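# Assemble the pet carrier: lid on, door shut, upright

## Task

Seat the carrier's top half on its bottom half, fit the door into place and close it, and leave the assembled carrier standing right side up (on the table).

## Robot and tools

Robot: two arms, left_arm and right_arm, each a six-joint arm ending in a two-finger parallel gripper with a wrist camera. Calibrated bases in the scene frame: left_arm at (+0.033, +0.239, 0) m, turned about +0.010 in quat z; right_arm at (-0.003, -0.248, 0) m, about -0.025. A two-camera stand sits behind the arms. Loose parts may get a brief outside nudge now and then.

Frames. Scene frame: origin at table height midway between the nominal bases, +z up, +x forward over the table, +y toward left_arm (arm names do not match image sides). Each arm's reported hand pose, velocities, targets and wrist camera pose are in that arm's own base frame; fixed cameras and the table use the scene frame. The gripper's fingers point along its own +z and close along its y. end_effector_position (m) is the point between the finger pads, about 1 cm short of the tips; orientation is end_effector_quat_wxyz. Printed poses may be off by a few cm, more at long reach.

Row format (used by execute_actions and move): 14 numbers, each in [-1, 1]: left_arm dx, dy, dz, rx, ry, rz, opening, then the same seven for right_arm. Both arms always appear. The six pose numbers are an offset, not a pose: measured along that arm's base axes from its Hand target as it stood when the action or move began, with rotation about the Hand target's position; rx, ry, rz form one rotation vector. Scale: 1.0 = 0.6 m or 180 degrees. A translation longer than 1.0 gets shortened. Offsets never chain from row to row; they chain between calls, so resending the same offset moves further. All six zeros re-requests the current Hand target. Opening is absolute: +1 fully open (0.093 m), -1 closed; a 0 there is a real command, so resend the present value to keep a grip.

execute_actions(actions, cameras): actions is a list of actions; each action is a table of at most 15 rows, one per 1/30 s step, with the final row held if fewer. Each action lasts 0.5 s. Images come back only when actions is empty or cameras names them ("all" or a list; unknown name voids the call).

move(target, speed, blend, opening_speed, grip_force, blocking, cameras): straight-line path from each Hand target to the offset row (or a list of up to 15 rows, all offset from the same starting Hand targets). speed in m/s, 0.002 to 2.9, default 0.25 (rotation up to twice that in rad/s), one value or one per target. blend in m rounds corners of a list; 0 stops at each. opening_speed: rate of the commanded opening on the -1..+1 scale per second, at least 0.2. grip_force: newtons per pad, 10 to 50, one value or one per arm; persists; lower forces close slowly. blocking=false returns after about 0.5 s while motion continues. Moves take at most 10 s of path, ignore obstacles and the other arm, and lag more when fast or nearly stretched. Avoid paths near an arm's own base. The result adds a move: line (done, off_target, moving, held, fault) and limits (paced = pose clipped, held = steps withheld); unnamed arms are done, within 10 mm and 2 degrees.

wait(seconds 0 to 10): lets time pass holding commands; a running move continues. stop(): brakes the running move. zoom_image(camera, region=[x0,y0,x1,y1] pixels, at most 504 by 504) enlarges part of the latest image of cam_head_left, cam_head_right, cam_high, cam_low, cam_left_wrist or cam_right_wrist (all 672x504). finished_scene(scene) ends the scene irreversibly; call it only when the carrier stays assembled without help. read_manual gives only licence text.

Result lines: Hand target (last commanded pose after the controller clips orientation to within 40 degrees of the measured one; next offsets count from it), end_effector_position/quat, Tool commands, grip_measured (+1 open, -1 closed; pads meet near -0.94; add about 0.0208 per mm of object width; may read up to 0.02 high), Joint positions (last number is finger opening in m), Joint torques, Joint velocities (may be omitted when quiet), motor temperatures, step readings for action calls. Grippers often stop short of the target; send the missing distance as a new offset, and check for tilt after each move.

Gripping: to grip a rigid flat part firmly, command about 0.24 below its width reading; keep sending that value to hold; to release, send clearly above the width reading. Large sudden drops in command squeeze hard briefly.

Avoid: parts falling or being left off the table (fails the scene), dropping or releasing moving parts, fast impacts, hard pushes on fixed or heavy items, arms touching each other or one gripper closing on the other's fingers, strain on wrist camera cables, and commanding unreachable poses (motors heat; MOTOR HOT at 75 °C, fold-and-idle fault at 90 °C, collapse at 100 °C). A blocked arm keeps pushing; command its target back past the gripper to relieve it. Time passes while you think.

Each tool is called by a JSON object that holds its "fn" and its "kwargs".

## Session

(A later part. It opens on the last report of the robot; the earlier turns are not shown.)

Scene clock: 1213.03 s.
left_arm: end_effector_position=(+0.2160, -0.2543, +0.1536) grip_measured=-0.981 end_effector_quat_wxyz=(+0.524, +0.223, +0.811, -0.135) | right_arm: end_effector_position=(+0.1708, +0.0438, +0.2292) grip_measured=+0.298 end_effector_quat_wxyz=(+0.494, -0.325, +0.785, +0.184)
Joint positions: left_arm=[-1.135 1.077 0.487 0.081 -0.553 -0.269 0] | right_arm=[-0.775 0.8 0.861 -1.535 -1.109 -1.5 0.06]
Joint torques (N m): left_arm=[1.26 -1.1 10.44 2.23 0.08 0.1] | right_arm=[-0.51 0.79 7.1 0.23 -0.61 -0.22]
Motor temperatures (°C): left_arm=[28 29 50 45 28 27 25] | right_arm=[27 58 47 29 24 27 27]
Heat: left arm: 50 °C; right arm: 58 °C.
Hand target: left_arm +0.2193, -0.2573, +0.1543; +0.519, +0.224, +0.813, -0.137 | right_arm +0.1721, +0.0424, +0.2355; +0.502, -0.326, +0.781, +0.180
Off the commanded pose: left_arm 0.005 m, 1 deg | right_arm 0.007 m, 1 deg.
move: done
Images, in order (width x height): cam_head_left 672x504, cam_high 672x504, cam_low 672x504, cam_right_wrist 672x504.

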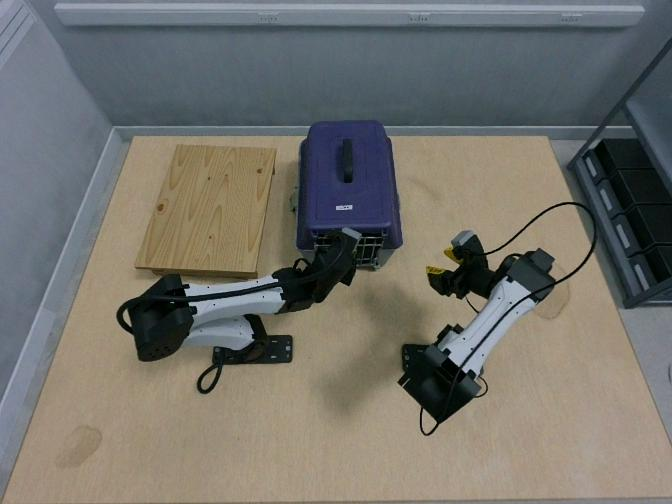

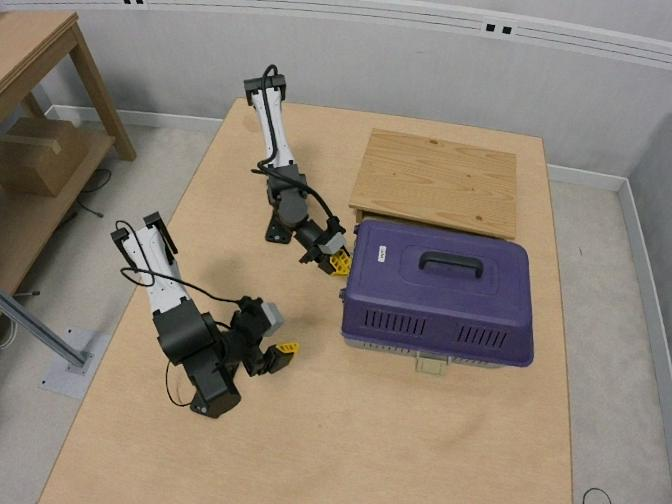

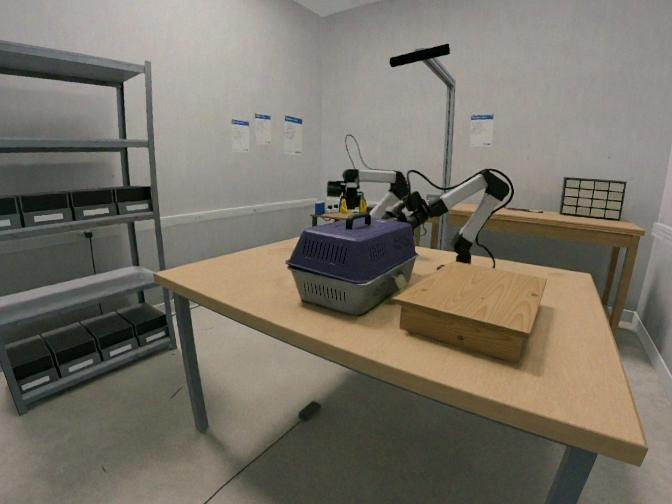

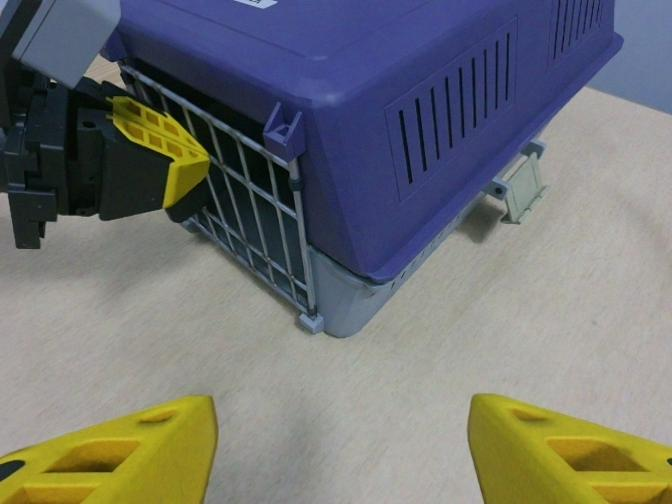

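{"fn": "move", "kwargs": {"target": [-0.012,0,0,0,0,0,-1,0,0,0,0,0,0,0.3], "speed": 0.02, "cameras": ["cam_right_wrist"]}}

{"fn": "zoom_image", "kwargs": {"camera": "cam_right_wrist", "region": [230, 70, 350, 200]}}

{"fn": "zoom_image", "kwargs": {"camera": "cam_right_wrist", "region": [80, 20, 200, 130]}}

Scene clock: 1284.37 s.
left_arm: end_effector_position=(+0.2143, -0.2555, +0.1537) grip_measured=-0.981 end_effector_quat_wxyz=(+0.524, +0.225, +0.810, -0.135) | right_arm: end_effector_position=(+0.1705, +0.0441, +0.2292) grip_measured=+0.298 end_effector_quat_wxyz=(+0.494, -0.325, +0.785, +0.184)
Joint positions: left_arm=[-1.143 1.077 0.487 0.08 -0.556 -0.269 0] | right_arm=[-0.775 0.8 0.861 -1.538 -1.109 -1.503 0.06]
Joint torques (N m): left_arm=[-1.28 -2.45 9.94 2 -0.22 -0.09] | right_arm=[-0.59 0.87 7.12 0.22 -0.62 -0.22]
Motor temperatures (°C): left_arm=[28 28 50 45 28 27 26] | right_arm=[27 45 48 25 25 27 25]
Heat: left arm: 50 °C; right arm: 48 °C.
Hand target: left_arm +0.2120, -0.2573, +0.1542; +0.519, +0.225, +0.813, -0.137 | right_arm +0.1720, +0.0424, +0.2356; +0.502, -0.326, +0.781, +0.180
Off the commanded pose: left_arm 0.003 m, 1 deg | right_arm 0.007 m, 1 deg.
move: done
Images, in order (width x height): cam_right_wrist 672x504.

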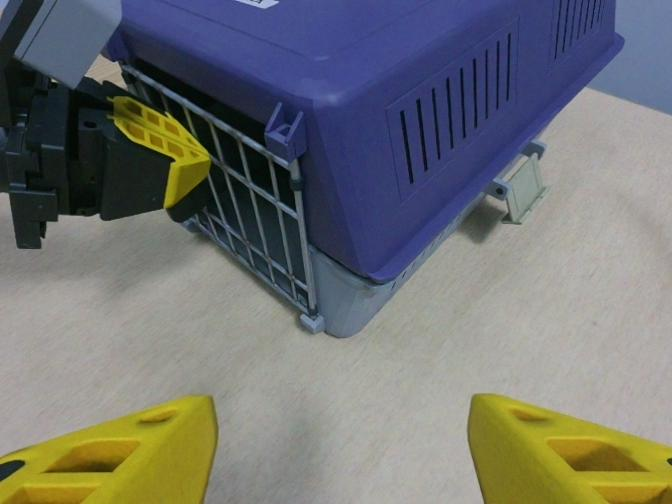

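Scaled by 3.877 from the camera's 672x504 image, which has a finer 960x720 frame.

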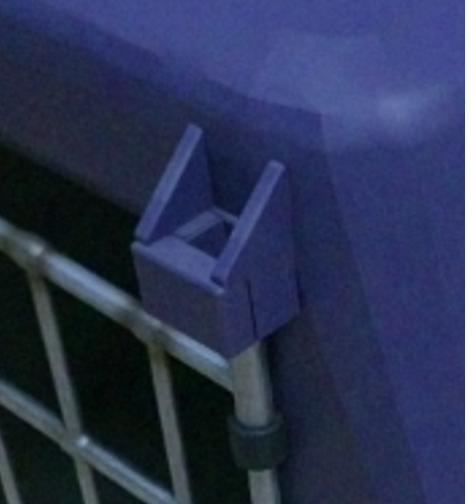

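Scaled by 4.200 from the camera's 672x504 image, which has a finer 960x720 frame.

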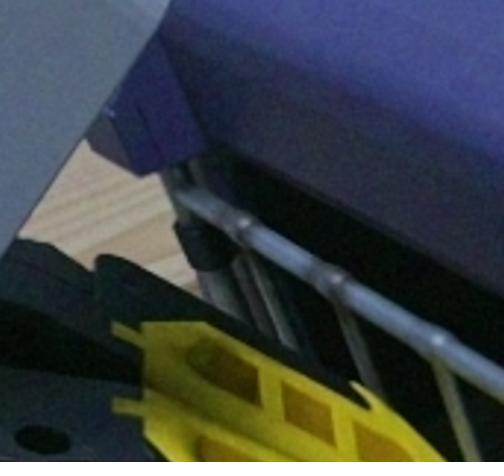

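{"fn": "move", "kwargs": {"target": [-0.09,0.03,0.05,0,0,0,-1,0,0,0,0,0,0,0.3], "speed": 0.05, "cameras": ["cam_right_wrist","cam_left_wrist","cam_head_left"]}}

{"fn": "zoom_image", "kwargs": {"camera": "cam_right_wrist", "region": [80, 20, 320, 200]}}

Scene clock: 1297.13 s.
left_arm: end_effector_position=(+0.1572, -0.2343, +0.1641) grip_measured=-0.981 end_effector_quat_wxyz=(+0.505, +0.245, +0.819, -0.117) | right_arm: end_effector_position=(+0.1705, +0.0441, +0.2292) grip_measured=+0.298 end_effector_quat_wxyz=(+0.494, -0.325, +0.785, +0.184)
Joint positions: left_arm=[-1.402 0.896 0.533 -0.324 -0.755 -0.45 0] | right_arm=[-0.775 0.8 0.861 -1.538 -1.109 -1.504 0.06]
Joint torques (N m): left_arm=[-1.13 -2.39 12.59 2.05 -0.54 -0.11] | right_arm=[-0.61 0.87 7.12 0.22 -0.61 -0.22]
Heat: left arm: 50 °C; right arm: 48 °C.
Hand target: left_arm +0.1581, -0.2393, +0.1843; +0.519, +0.224, +0.813, -0.137 | right_arm +0.1720, +0.0424, +0.2356; +0.502, -0.326, +0.781, +0.180
Off the commanded pose: left_arm 0.021 m, 4 deg | right_arm 0.007 m, 1 deg.
move: off_target (left_arm)
Images, in order (width x height): cam_head_left 672x504, cam_left_wrist 672x504, cam_right_wrist 672x504.

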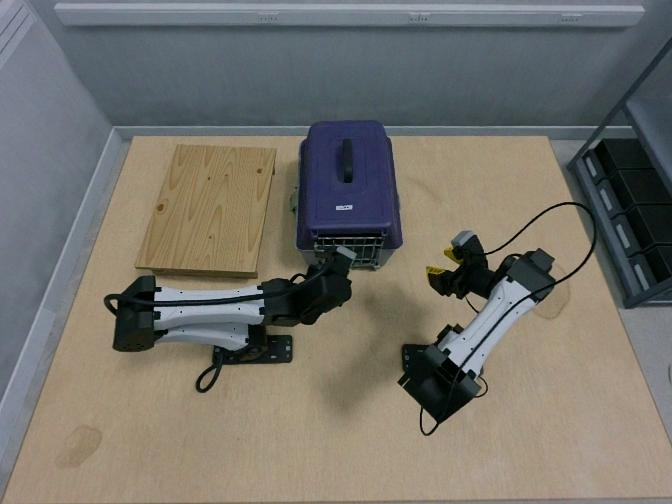

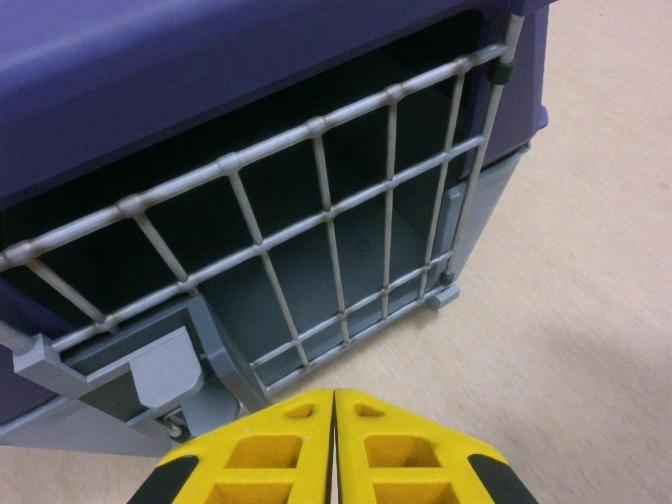

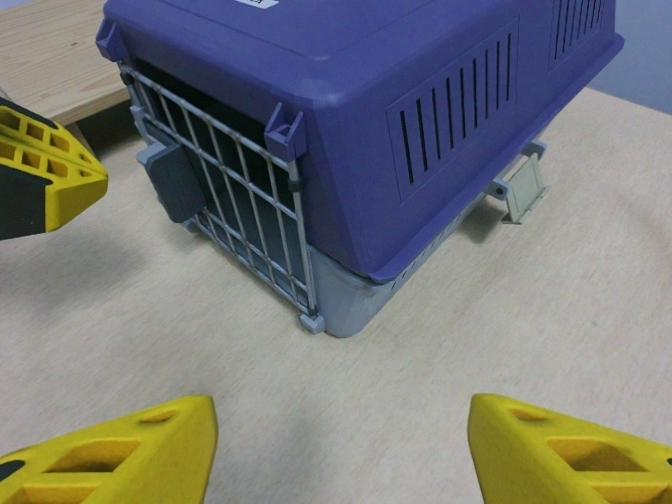

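Scaled by 2.100 from the camera's 672x504 image, which has a finer 960x720 frame.

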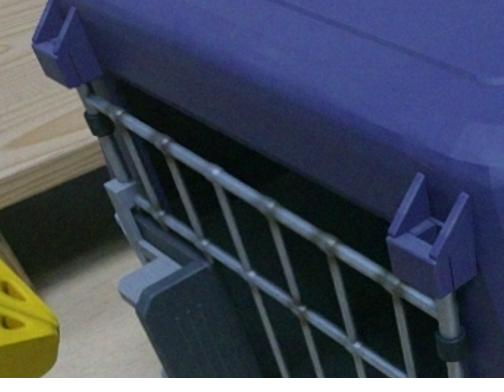

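{"fn": "move", "kwargs": {"target": [-0.047,0.007,0.04,-0.024,-0.031,-0.025,-1,0,0,0,0,0,0,0.3], "speed": 0.1, "cameras": ["cam_left_wrist"]}}

{"fn": "zoom_image", "kwargs": {"camera": "cam_left_wrist", "region": [420, 0, 672, 200]}}

{"fn": "zoom_image", "kwargs": {"camera": "cam_left_wrist", "region": [0, 100, 250, 300]}}

Scene clock: 1339.03 s.
left_arm: end_effector_position=(+0.1299, -0.2349, +0.2048) grip_measured=-0.981 end_effector_quat_wxyz=(+0.552, +0.250, +0.776, -0.172) | right_arm: end_effector_position=(+0.1705, +0.0441, +0.2292) grip_measured=+0.298 end_effector_quat_wxyz=(+0.494, -0.325, +0.785, +0.184)
Joint positions: left_arm=[-1.572 0.757 0.533 -0.324 -0.882 -0.43 0] | right_arm=[-0.775 0.8 0.861 -1.538 -1.109 -1.504 0.06]
Joint torques (N m): left_arm=[-1.13 -1.18 8.05 2.37 -0.53 0.11] | right_arm=[-0.61 0.88 7.1 0.22 -0.62 -0.22]
Heat: left arm: 52 °C; right arm: 48 °C.
Hand target: left_arm +0.1299, -0.2352, +0.2083; +0.561, +0.243, +0.772, -0.177 | right_arm +0.1720, +0.0424, +0.2356; +0.502, -0.326, +0.781, +0.180
Off the commanded pose: left_arm 0.004 m, 1 deg | right_arm 0.007 m, 1 deg.
move: done
Images, in order (width x height): cam_left_wrist 672x504.

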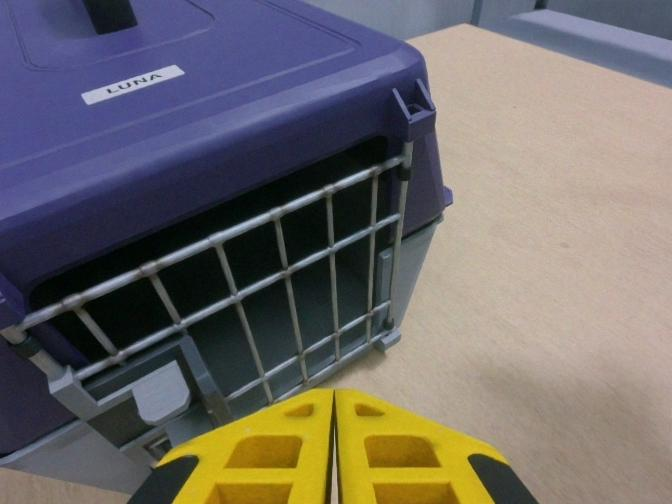

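Scaled by 2.000 from the camera's 672x504 image, which has a finer 960x720 frame.

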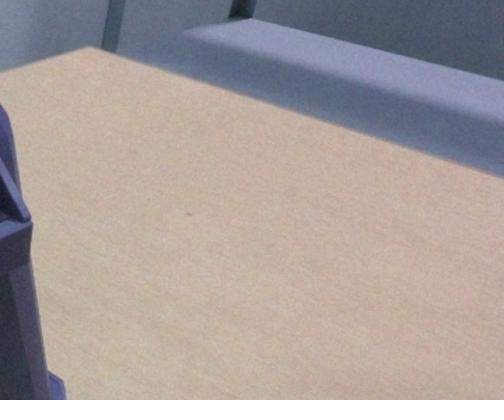

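Scaled by 2.016 from the camera's 672x504 image, which has a finer 960x720 frame.

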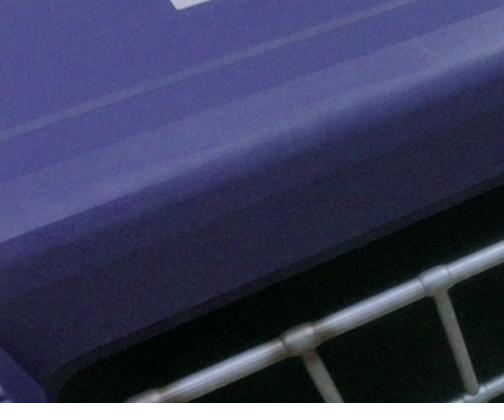

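Fine view. Zoom in on sockets.

{"fn": "zoom_image", "kwargs": {"camera": "cam_left_wrist", "region": [360, 60, 470, 200]}}

{"fn": "zoom_image", "kwargs": {"camera": "cam_left_wrist", "region": [0, 240, 120, 400]}}

{"fn": "zoom_image", "kwargs": {"camera": "cam_left_wrist", "region": [340, 160, 470, 370]}}

Scaled by 3.600 from the camera's 672x504 image, which has a finer 960x720 frame.

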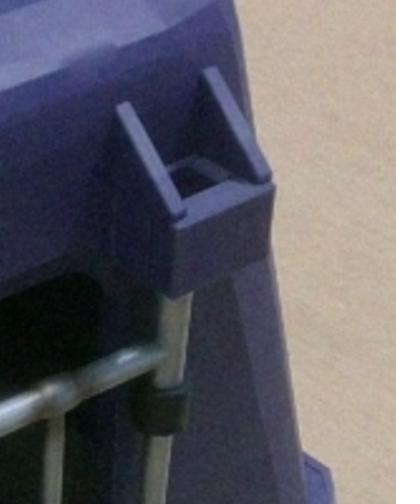

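Scaled by 3.150 from the camera's 672x504 image, which has a finer 960x720 frame.

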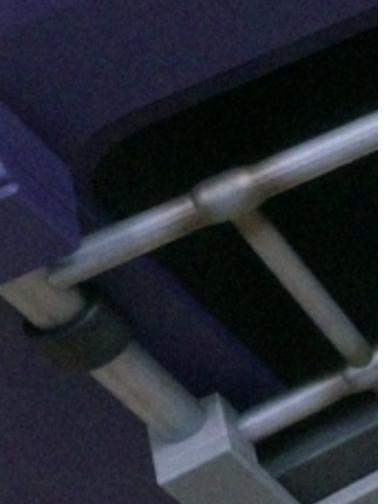

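Scaled by 2.400 from the camera's 672x504 image, which has a finer 960x720 frame.

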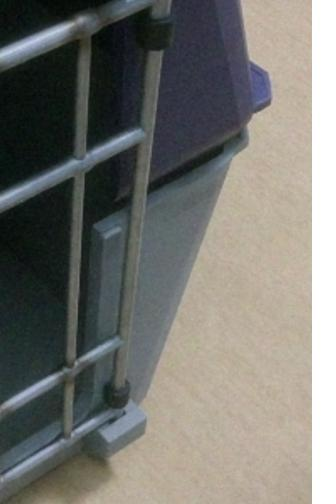

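{"fn": "move", "kwargs": {"target": [[0.045,-0.005,-0.055,0.024,0.031,0.025,-1,0.147,0.031,0.158,0.046,-0.05,-0.24,0.3],[0.135,-0.035,-0.0897,0.024,0.031,0.025,-1,0.475,0.351,0.166,-0.027,0.108,-0.243,0.3],[0.135,-0.035,-0.0897,0.024,0.031,0.025,-1,0.475,0.351,0.037,-0.027,0.108,-0.243,0.3],[0.135,-0.035,-0.0897,0.024,0.031,0.025,-1,0.475,0.351,0.037,-0.027,0.108,-0.243,-0.9]], "speed": 0.15, "blend": [0.02,0.0,0,0], "cameras": ["cam_left_wrist","cam_head_left","cam_right_wrist"]}}

Scene clock: 1384.83 s.
left_arm: end_effector_position=(+0.2084, -0.2552, +0.1548) grip_measured=-0.981 end_effector_quat_wxyz=(+0.516, +0.226, +0.815, -0.133) | right_arm: end_effector_position=(+0.4591, +0.2523, +0.2547) grip_measured=-0.698 end_effector_quat_wxyz=(+0.381, +0.001, +0.925, -0.005)
Joint positions: left_arm=[-1.166 1.064 0.506 0.019 -0.571 -0.295 0] | right_arm=[0.641 2.049 2.151 -1.007 0.443 0.488 0.012]
Joint torques (N m): left_arm=[0.75 -1.95 7.86 2.59 -0.1 0.14] | right_arm=[0.39 -12.86 5.59 1.33 0.18 -0.09]
Heat: left arm: 50 °C; right arm: 49 °C.
Hand target: left_arm +0.2108, -0.2561, +0.1543; +0.519, +0.225, +0.813, -0.137 | right_arm +0.4571, +0.2529, +0.2576; +0.382, +0.001, +0.924, +0.000
Off the commanded pose: left_arm 0.003 m, 1 deg | right_arm 0.004 m, 1 deg.
elbow stopped short (right arm): the move would have taken joint 3 (elbow) straighter than the controller allows.
move: done
Images, in order (width x height): cam_head_left 672x504, cam_left_wrist 672x504, cam_right_wrist 672x504.

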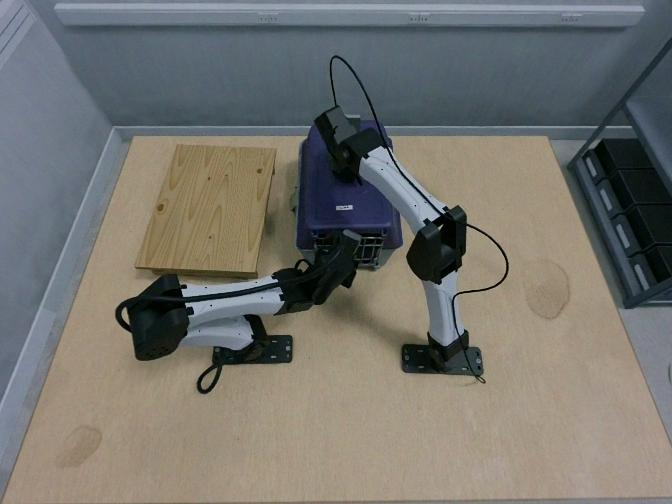

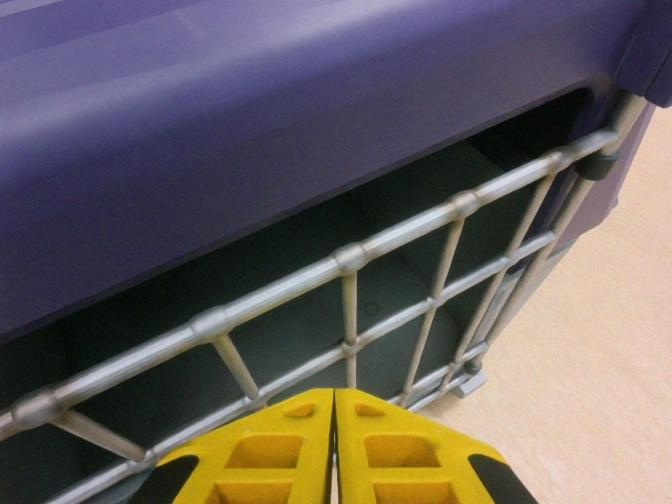

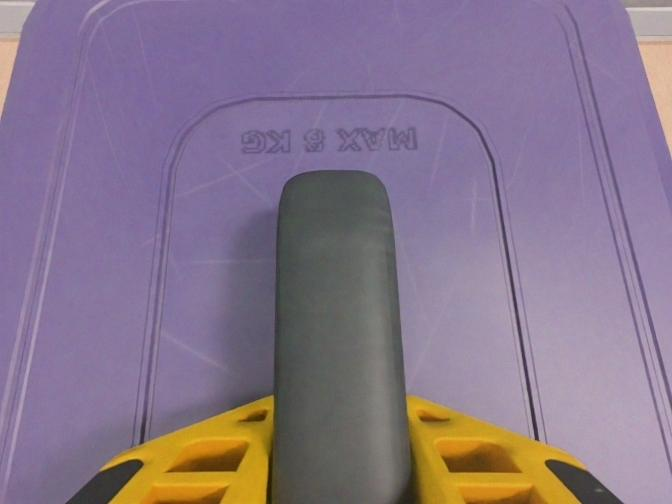

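{"fn": "move", "kwargs": {"target": [[0.008,0,0,0,0,0,-1,0.0,0,0.055,0,-0.02,0,-0.9],[0.008,0,0,0,0,0,-1,0.012,-0.001,0.055,0,-0.018,0,-0.9],[0.008,0,0,0,0,0,-1,0.012,-0.001,-0.01,0,-0.01,0,-0.9]], "speed": 0.04, "blend": [0.002,0,0], "cameras": ["cam_left_wrist","cam_head_left","cam_low"]}}

{"fn": "zoom_image", "kwargs": {"camera": "cam_head_left", "region": [300, 215, 400, 275]}}

{"fn": "zoom_image", "kwargs": {"camera": "cam_low", "region": [280, 190, 430, 320]}}

Scene clock: 1397.07 s.
left_arm: end_effector_position=(+0.2128, -0.2548, +0.1536) grip_measured=-0.981 end_effector_quat_wxyz=(+0.515, +0.227, +0.816, -0.133) | right_arm: end_effector_position=(+0.4613, +0.2543, +0.2543) grip_measured=-0.683 end_effector_quat_wxyz=(+0.395, -0.002, +0.919, -0.002)
Joint positions: left_arm=[-1.144 1.074 0.506 0.033 -0.552 -0.282 0] | right_arm=[0.644 2.025 2.091 -0.937 0.453 0.473 0.012]
Joint torques (N m): left_arm=[0.8 -1.99 8.14 2.61 -0.09 0.15] | right_arm=[-0.42 -12.05 4.88 1.54 0.19 -0.12]
Heat: left arm: 50 °C; right arm: 49 °C.
Hand target: left_arm +0.2157, -0.2561, +0.1544; +0.519, +0.224, +0.813, -0.137 | right_arm +0.4643, +0.2523, +0.2516; +0.397, +0.001, +0.918, +0.000
Off the commanded pose: left_arm 0.003 m, 1 deg | right_arm 0.005 m, 0 deg.
move: done
Images, in order (width x height): cam_head_left 672x504, cam_low 672x504, cam_left_wrist 672x504.

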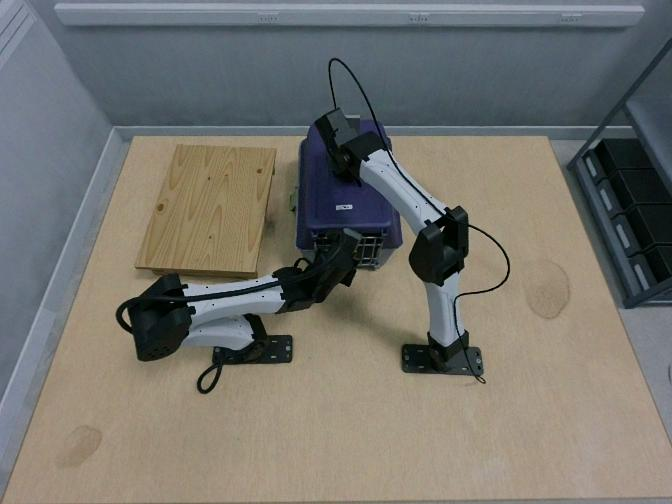

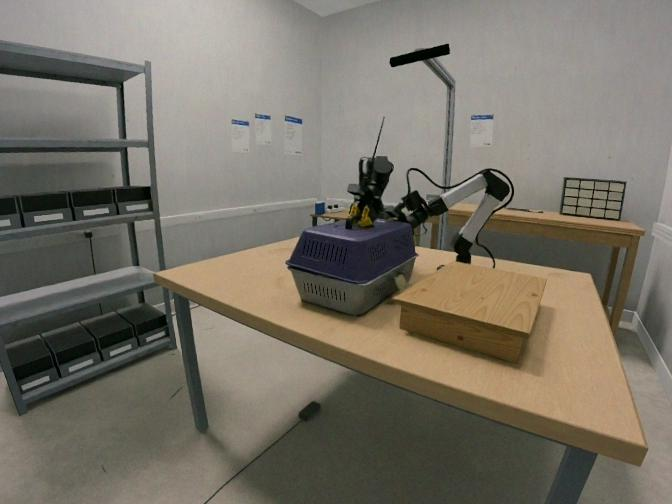

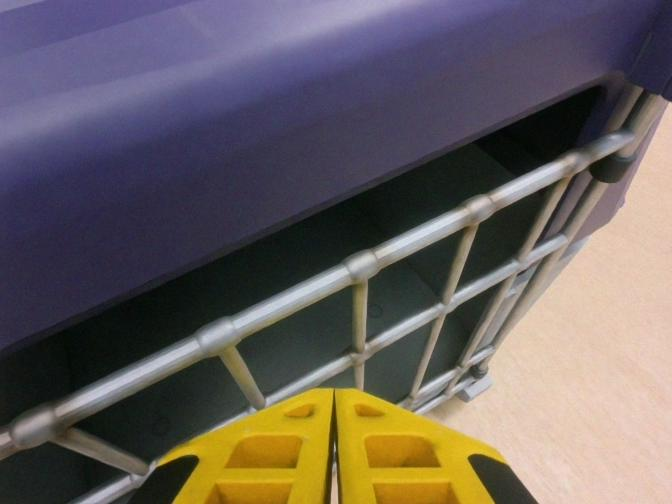

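Scaled by 5.040 from the camera's 672x504 image, which has a finer 960x720 frame.

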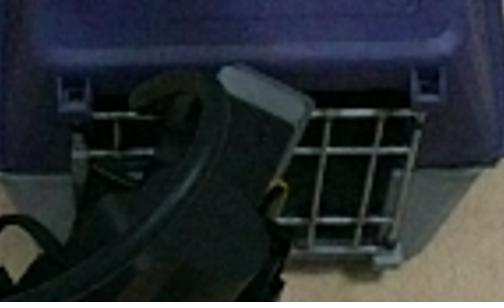

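Scaled by 3.360 from the camera's 672x504 image, which has a finer 960x720 frame.

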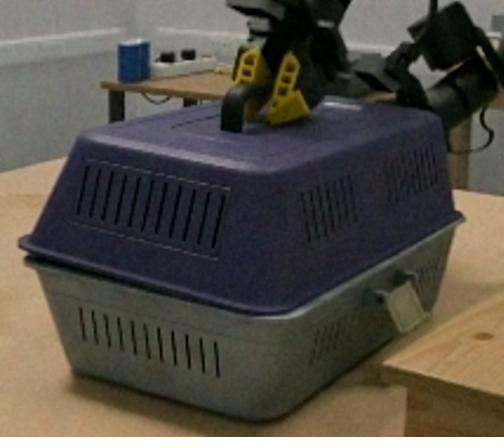

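{"fn": "move", "kwargs": {"target": [[0,0,0,0,0,0,-1,0.004,0,-0.03,0,0.01,0,-0.9],[0,0,0,0,0,0,-1,0.012,0,-0.03,0,0.01,0,-0.9],[0,0,0,0,0,0,-1,0.012,0.012,-0.03,0,0.01,0,-0.9]], "speed": 0.03, "cameras": ["cam_left_wrist","cam_head_left","cam_low"]}}

{"fn": "zoom_image", "kwargs": {"camera": "cam_low", "region": [280, 190, 430, 320]}}

Scene clock: 1406.90 s.
left_arm: end_effector_position=(+0.2128, -0.2548, +0.1536) grip_measured=-0.981 end_effector_quat_wxyz=(+0.515, +0.227, +0.816, -0.133) | right_arm: end_effector_position=(+0.4616, +0.2545, +0.2539) grip_measured=-0.683 end_effector_quat_wxyz=(+0.396, -0.002, +0.918, -0.001)
Joint positions: left_arm=[-1.144 1.074 0.506 0.033 -0.552 -0.282 0] | right_arm=[0.644 2.024 2.085 -0.93 0.453 0.472 0.012]
Joint torques (N m): left_arm=[0.81 -1.98 8.13 2.61 -0.09 0.15] | right_arm=[-0.53 -7.71 6.87 1.49 0.05 0.01]
Heat: left arm: 50 °C; right arm: 49 °C.
Hand target: left_arm +0.2157, -0.2561, +0.1544; +0.519, +0.224, +0.813, -0.137 | right_arm +0.4715, +0.2595, +0.2336; +0.383, +0.001, +0.924, +0.000
Off the commanded pose: left_arm 0.003 m, 1 deg | right_arm 0.023 m, 2 deg.
move: off_target (right_arm)
Images, in order (width x height): cam_head_left 672x504, cam_low 672x504, cam_left_wrist 672x504.

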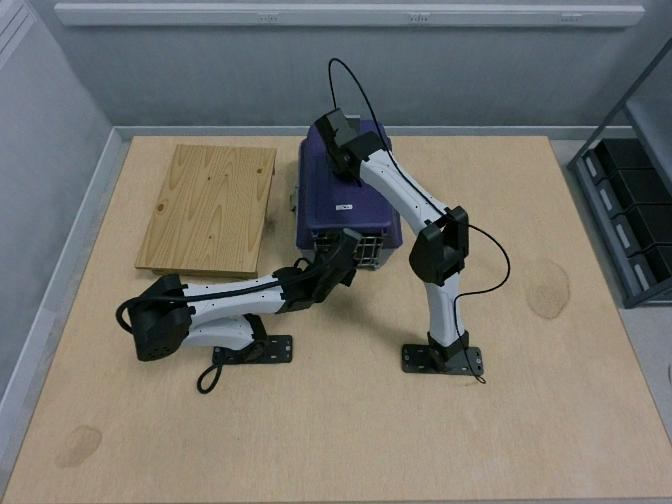

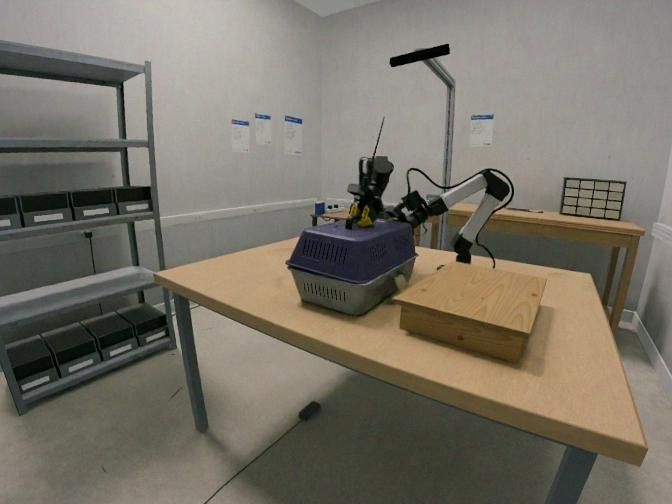

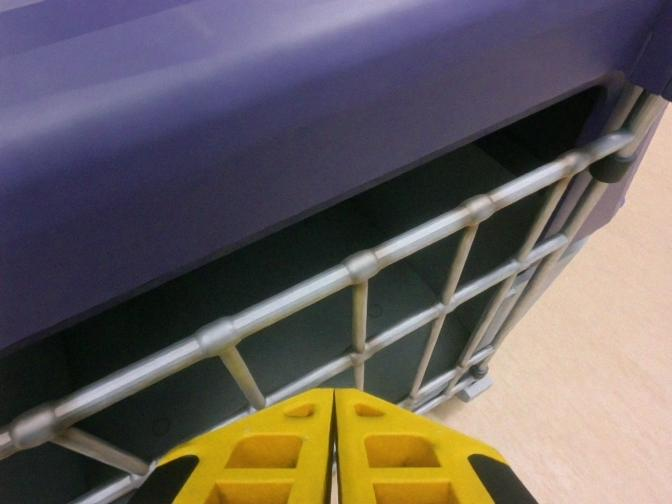

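Scaled by 3.360 from the camera's 672x504 image, which has a finer 960x720 frame.

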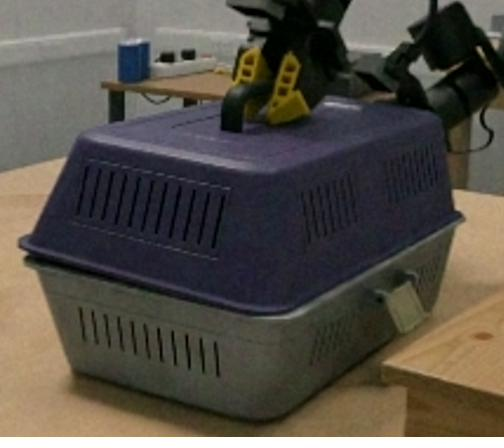

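{"fn": "move", "kwargs": {"target": [[0,0,0,0,0,0,-1,-0.012,-0.01,0.089,0.007,-0.017,0,-0.9]], "speed": 0.06, "cameras": ["cam_left_wrist","cam_head_left","cam_low"]}}

{"fn": "zoom_image", "kwargs": {"camera": "cam_low", "region": [280, 190, 430, 320]}}

{"fn": "zoom_image", "kwargs": {"camera": "cam_head_left", "region": [290, 210, 410, 300]}}

Scene clock: 1431.43 s.
left_arm: end_effector_position=(+0.2126, -0.2550, +0.1536) grip_measured=-0.981 end_effector_quat_wxyz=(+0.515, +0.227, +0.816, -0.134) | right_arm: end_effector_position=(+0.4565, +0.2538, +0.2653) grip_measured=-0.683 end_effector_quat_wxyz=(+0.380, -0.006, +0.925, -0.003)
Joint positions: left_arm=[-1.144 1.074 0.506 0.033 -0.55 -0.282 0] | right_arm=[0.644 2.059 2.211 -1.054 0.437 0.477 0.012]
Joint torques (N m): left_arm=[0.8 -1.98 8.13 2.6 -0.11 0.15] | right_arm=[-0.31 -12.33 9.63 1.49 0.31 -0.13]
Motor temperatures (°C): left_arm=[28 28 49 48 28 27 26] | right_arm=[27 50 50 30 25 27 26]
Heat: left arm: 49 °C; right arm: 50 °C.
Hand target: left_arm +0.2157, -0.2561, +0.1543; +0.519, +0.225, +0.813, -0.137 | right_arm +0.4643, +0.2535, +0.2871; +0.407, +0.005, +0.913, +0.010
Off the commanded pose: left_arm 0.003 m, 1 deg | right_arm 0.023 m, 4 deg.
move: off_target (right_arm)
Images, in order (width x height): cam_head_left 672x504, cam_low 672x504, cam_left_wrist 672x504.

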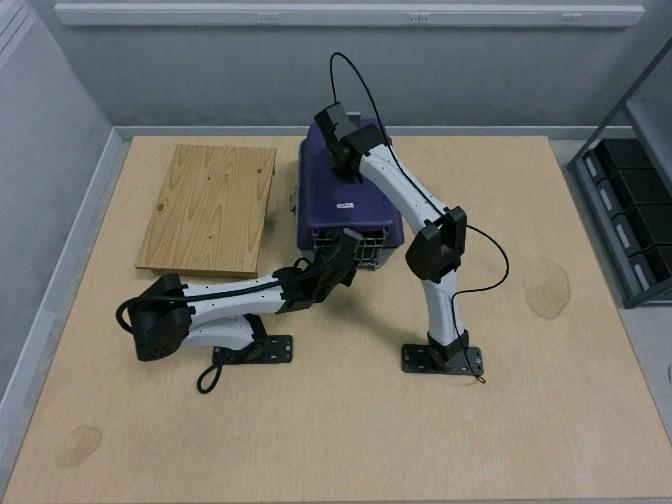

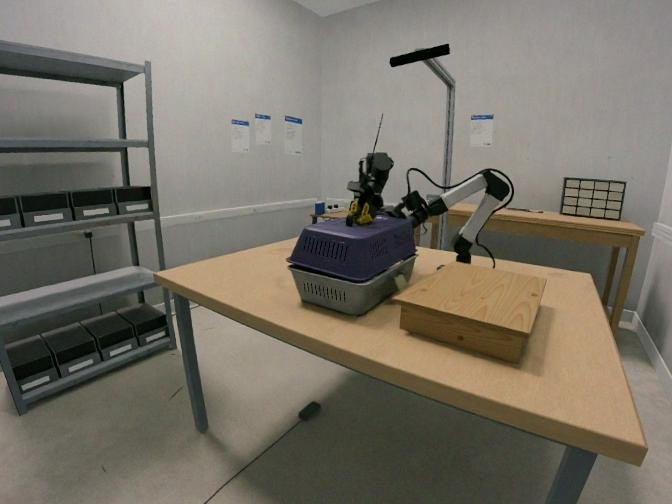

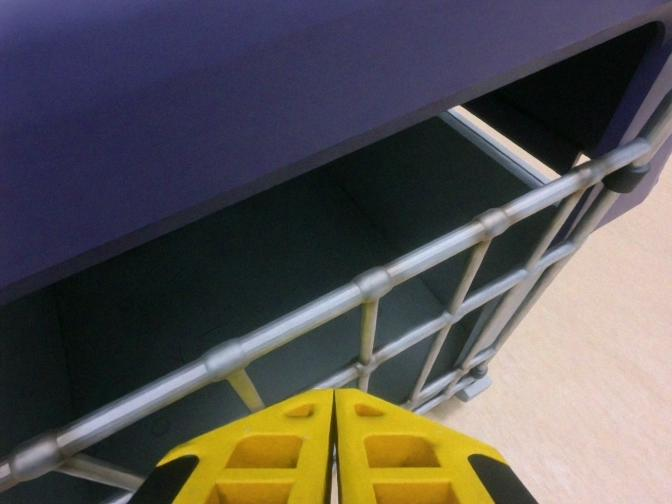

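Scaled by 3.360 from the camera's 672x504 image, which has a finer 960x720 frame.

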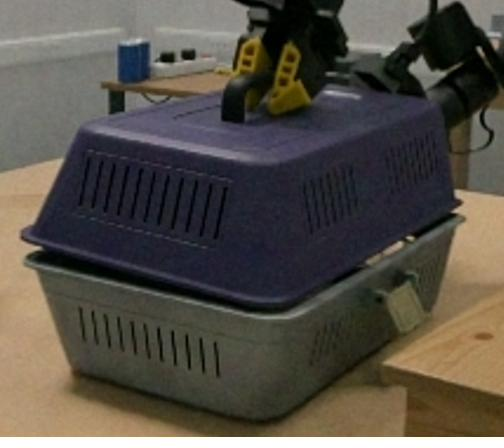

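Scaled by 4.200 from the camera's 672x504 image, which has a finer 960x720 frame.

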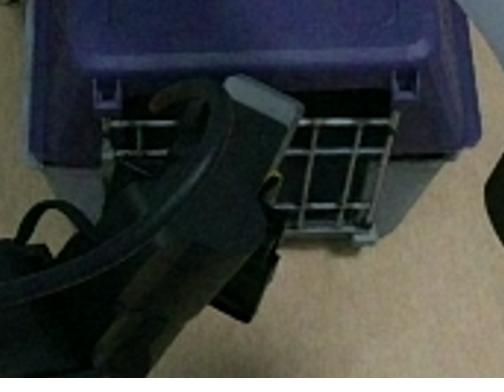

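{"fn": "move", "kwargs": {"target": [[0,0,0,0,0,0,-1,0.016,0.012,0.0,0,0.0,-0.003,-0.9]], "speed": 0.06, "cameras": ["cam_head_left","cam_low"]}}

{"fn": "zoom_image", "kwargs": {"camera": "cam_head_left", "region": [290, 210, 410, 300]}}

Scene clock: 1451.77 s.
left_arm: end_effector_position=(+0.2126, -0.2550, +0.1536) grip_measured=-0.981 end_effector_quat_wxyz=(+0.515, +0.227, +0.816, -0.134) | right_arm: end_effector_position=(+0.4646, +0.2599, +0.2638) grip_measured=-0.683 end_effector_quat_wxyz=(+0.375, -0.007, +0.927, -0.007)
Joint positions: left_arm=[-1.144 1.074 0.506 0.033 -0.55 -0.282 0] | right_arm=[0.644 2.136 2.335 -1.116 0.437 0.478 0.012]
Joint torques (N m): left_arm=[0.8 -1.98 8.14 2.6 -0.11 0.14] | right_arm=[-0.13 -12.79 9.52 1.58 0.37 -0.04]
Heat: left arm: 49 °C; right arm: 53 °C.
Hand target: left_arm +0.2157, -0.2561, +0.1543; +0.519, +0.225, +0.813, -0.137 | right_arm +0.4739, +0.2607, +0.2871; +0.407, +0.009, +0.913, +0.008
Off the commanded pose: left_arm 0.003 m, 1 deg | right_arm 0.025 m, 5 deg.
move: off_target (right_arm)
Images, in order (width x height): cam_head_left 672x504, cam_low 672x504.

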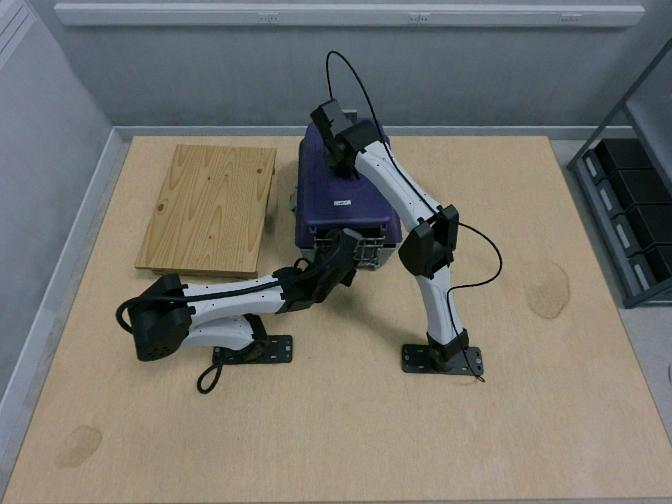

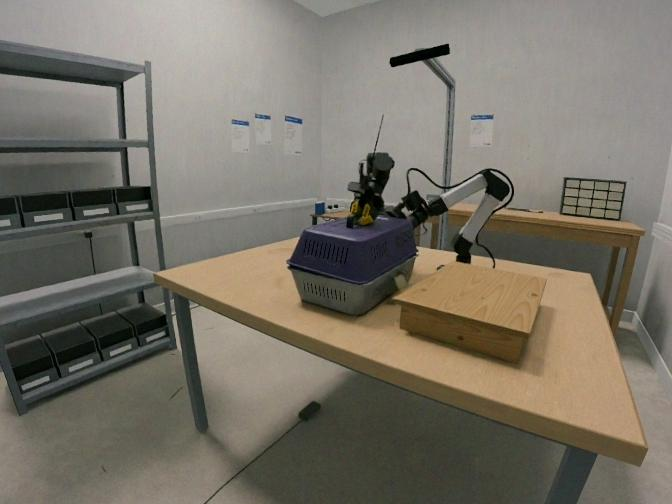

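Scaled by 4.200 from the camera's 672x504 image, which has a finer 960x720 frame.

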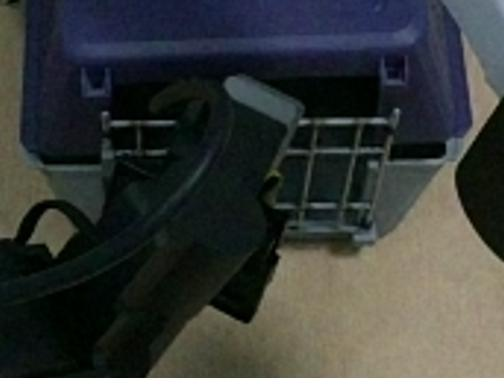

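{"fn": "move", "kwargs": {"target": [[0,0,0,0,0,0,-1,-0.012,-0.008,-0.012,0,0.0,0.002,-0.9]], "speed": 0.06, "cameras": ["cam_head_left","cam_low"]}}

{"fn": "zoom_image", "kwargs": {"camera": "cam_head_left", "region": [290, 210, 410, 300]}}

{"fn": "zoom_image", "kwargs": {"camera": "cam_low", "region": [280, 190, 430, 320]}}

Scene clock: 1461.87 s.
left_arm: end_effector_position=(+0.2126, -0.2550, +0.1536) grip_measured=-0.981 end_effector_quat_wxyz=(+0.515, +0.227, +0.816, -0.134) | right_arm: end_effector_position=(+0.4626, +0.2584, +0.2578) grip_measured=-0.683 end_effector_quat_wxyz=(+0.377, -0.004, +0.926, -0.004)
Joint positions: left_arm=[-1.144 1.074 0.506 0.033 -0.55 -0.282 0] | right_arm=[0.644 2.095 2.239 -1.054 0.437 0.484 0.012]
Joint torques (N m): left_arm=[0.81 -1.99 8.14 2.6 -0.11 0.15] | right_arm=[-0.16 -15.05 5.82 1.69 0.34 -0.15]
Motor temperatures (°C): left_arm=[28 28 49 48 28 27 26] | right_arm=[27 57 51 30 25 27 27]
Heat: left arm: 49 °C; right arm: 57 °C.
Hand target: left_arm +0.2157, -0.2561, +0.1543; +0.519, +0.225, +0.813, -0.137 | right_arm +0.4667, +0.2559, +0.2799; +0.407, +0.007, +0.913, +0.010
Off the commanded pose: left_arm 0.003 m, 1 deg | right_arm 0.023 m, 4 deg.
move: off_target (right_arm)
Images, in order (width x height): cam_head_left 672x504, cam_low 672x504.

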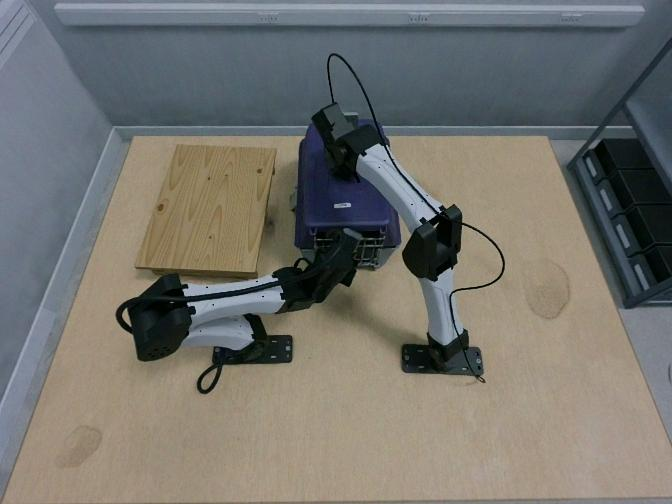

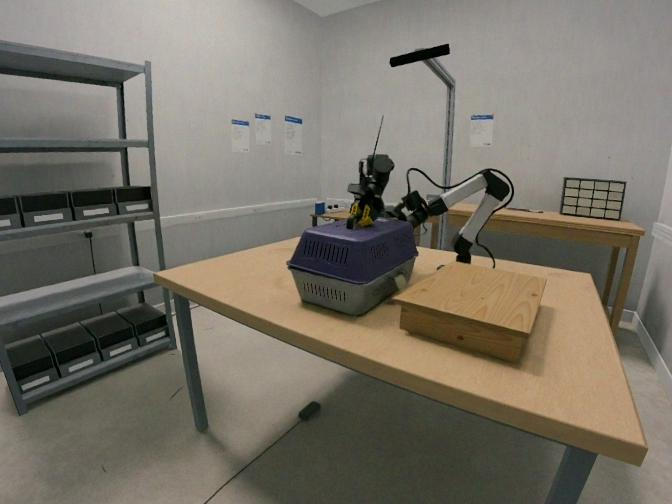

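Scaled by 4.200 from the camera's 672x504 image, which has a finer 960x720 frame.

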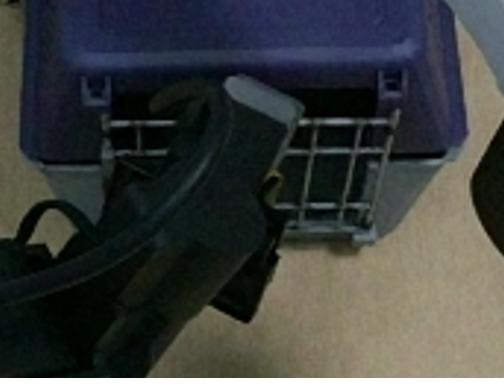

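Scaled by 3.360 from the camera's 672x504 image, which has a finer 960x720 frame.

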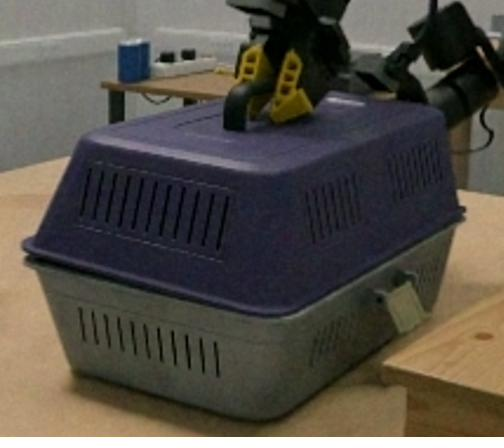

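{"fn": "move", "kwargs": {"target": [[0.003,0.015,0,0,0,0,-1,-0.003,-0.002,0,0,0.0,0,-0.9]], "speed": 0.06, "cameras": ["cam_head_left","cam_left_wrist"]}}

{"fn": "zoom_image", "kwargs": {"camera": "cam_head_left", "region": [290, 210, 410, 300]}}

Scene clock: 1472.20 s.
left_arm: end_effector_position=(+0.2141, -0.2524, +0.1536) grip_measured=-0.981 end_effector_quat_wxyz=(+0.514, +0.230, +0.814, -0.141) | right_arm: end_effector_position=(+0.4626, +0.2583, +0.2575) grip_measured=-0.683 end_effector_quat_wxyz=(+0.379, -0.002, +0.925, -0.002)
Joint positions: left_arm=[-1.12 1.055 0.492 0.043 -0.514 -0.267 0] | right_arm=[0.644 2.086 2.221 -1.038 0.437 0.485 0.012]
Joint torques (N m): left_arm=[1.25 -3.7 7.5 2.4 -0.23 0.16] | right_arm=[-0.13 -15.27 5.87 1.61 0.34 -0.16]
Motor temperatures (°C): left_arm=[28 28 49 48 28 27 26] | right_arm=[27 62 50 31 25 27 27]
Heat: left arm: 49 °C; right arm: 62 °C.
Hand target: left_arm +0.2175, -0.2471, +0.1544; +0.519, +0.224, +0.813, -0.137 | right_arm +0.4649, +0.2547, +0.2799; +0.407, +0.007, +0.913, +0.010
Off the commanded pose: left_arm 0.006 m, 1 deg | right_arm 0.023 m, 4 deg.
move: off_target (right_arm)
Images, in order (width x height): cam_head_left 672x504, cam_left_wrist 672x504.

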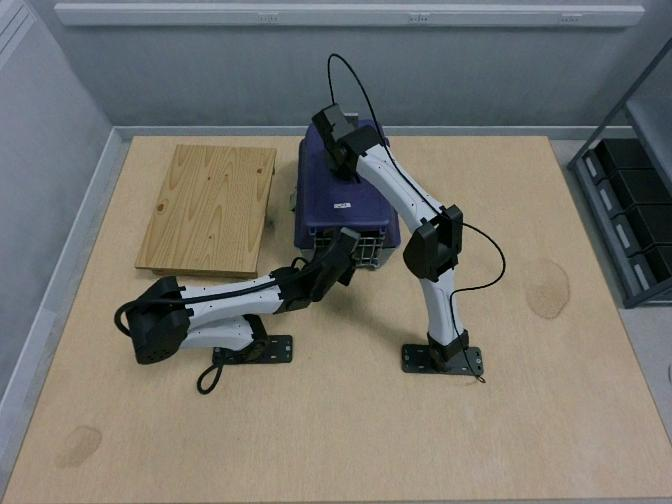

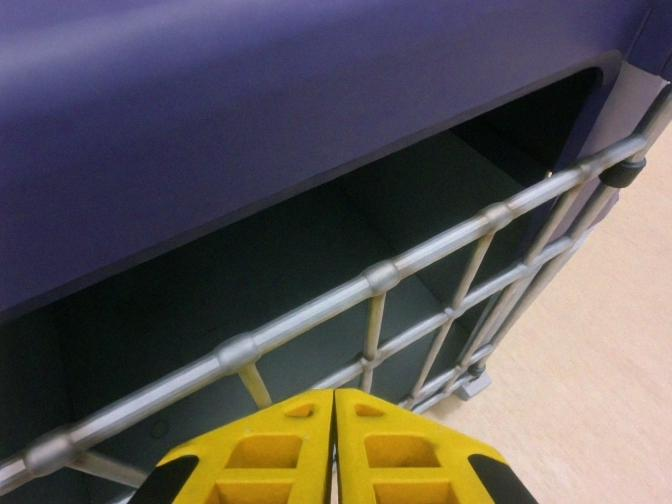

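Scaled by 4.200 from the camera's 672x504 image, which has a finer 960x720 frame.

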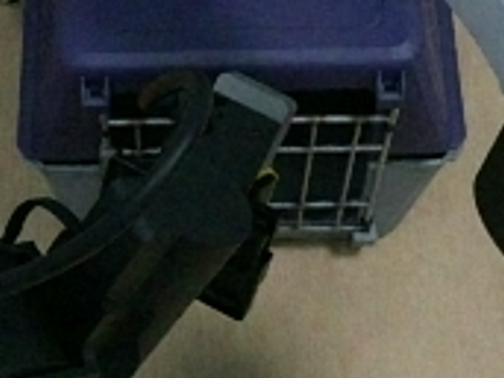

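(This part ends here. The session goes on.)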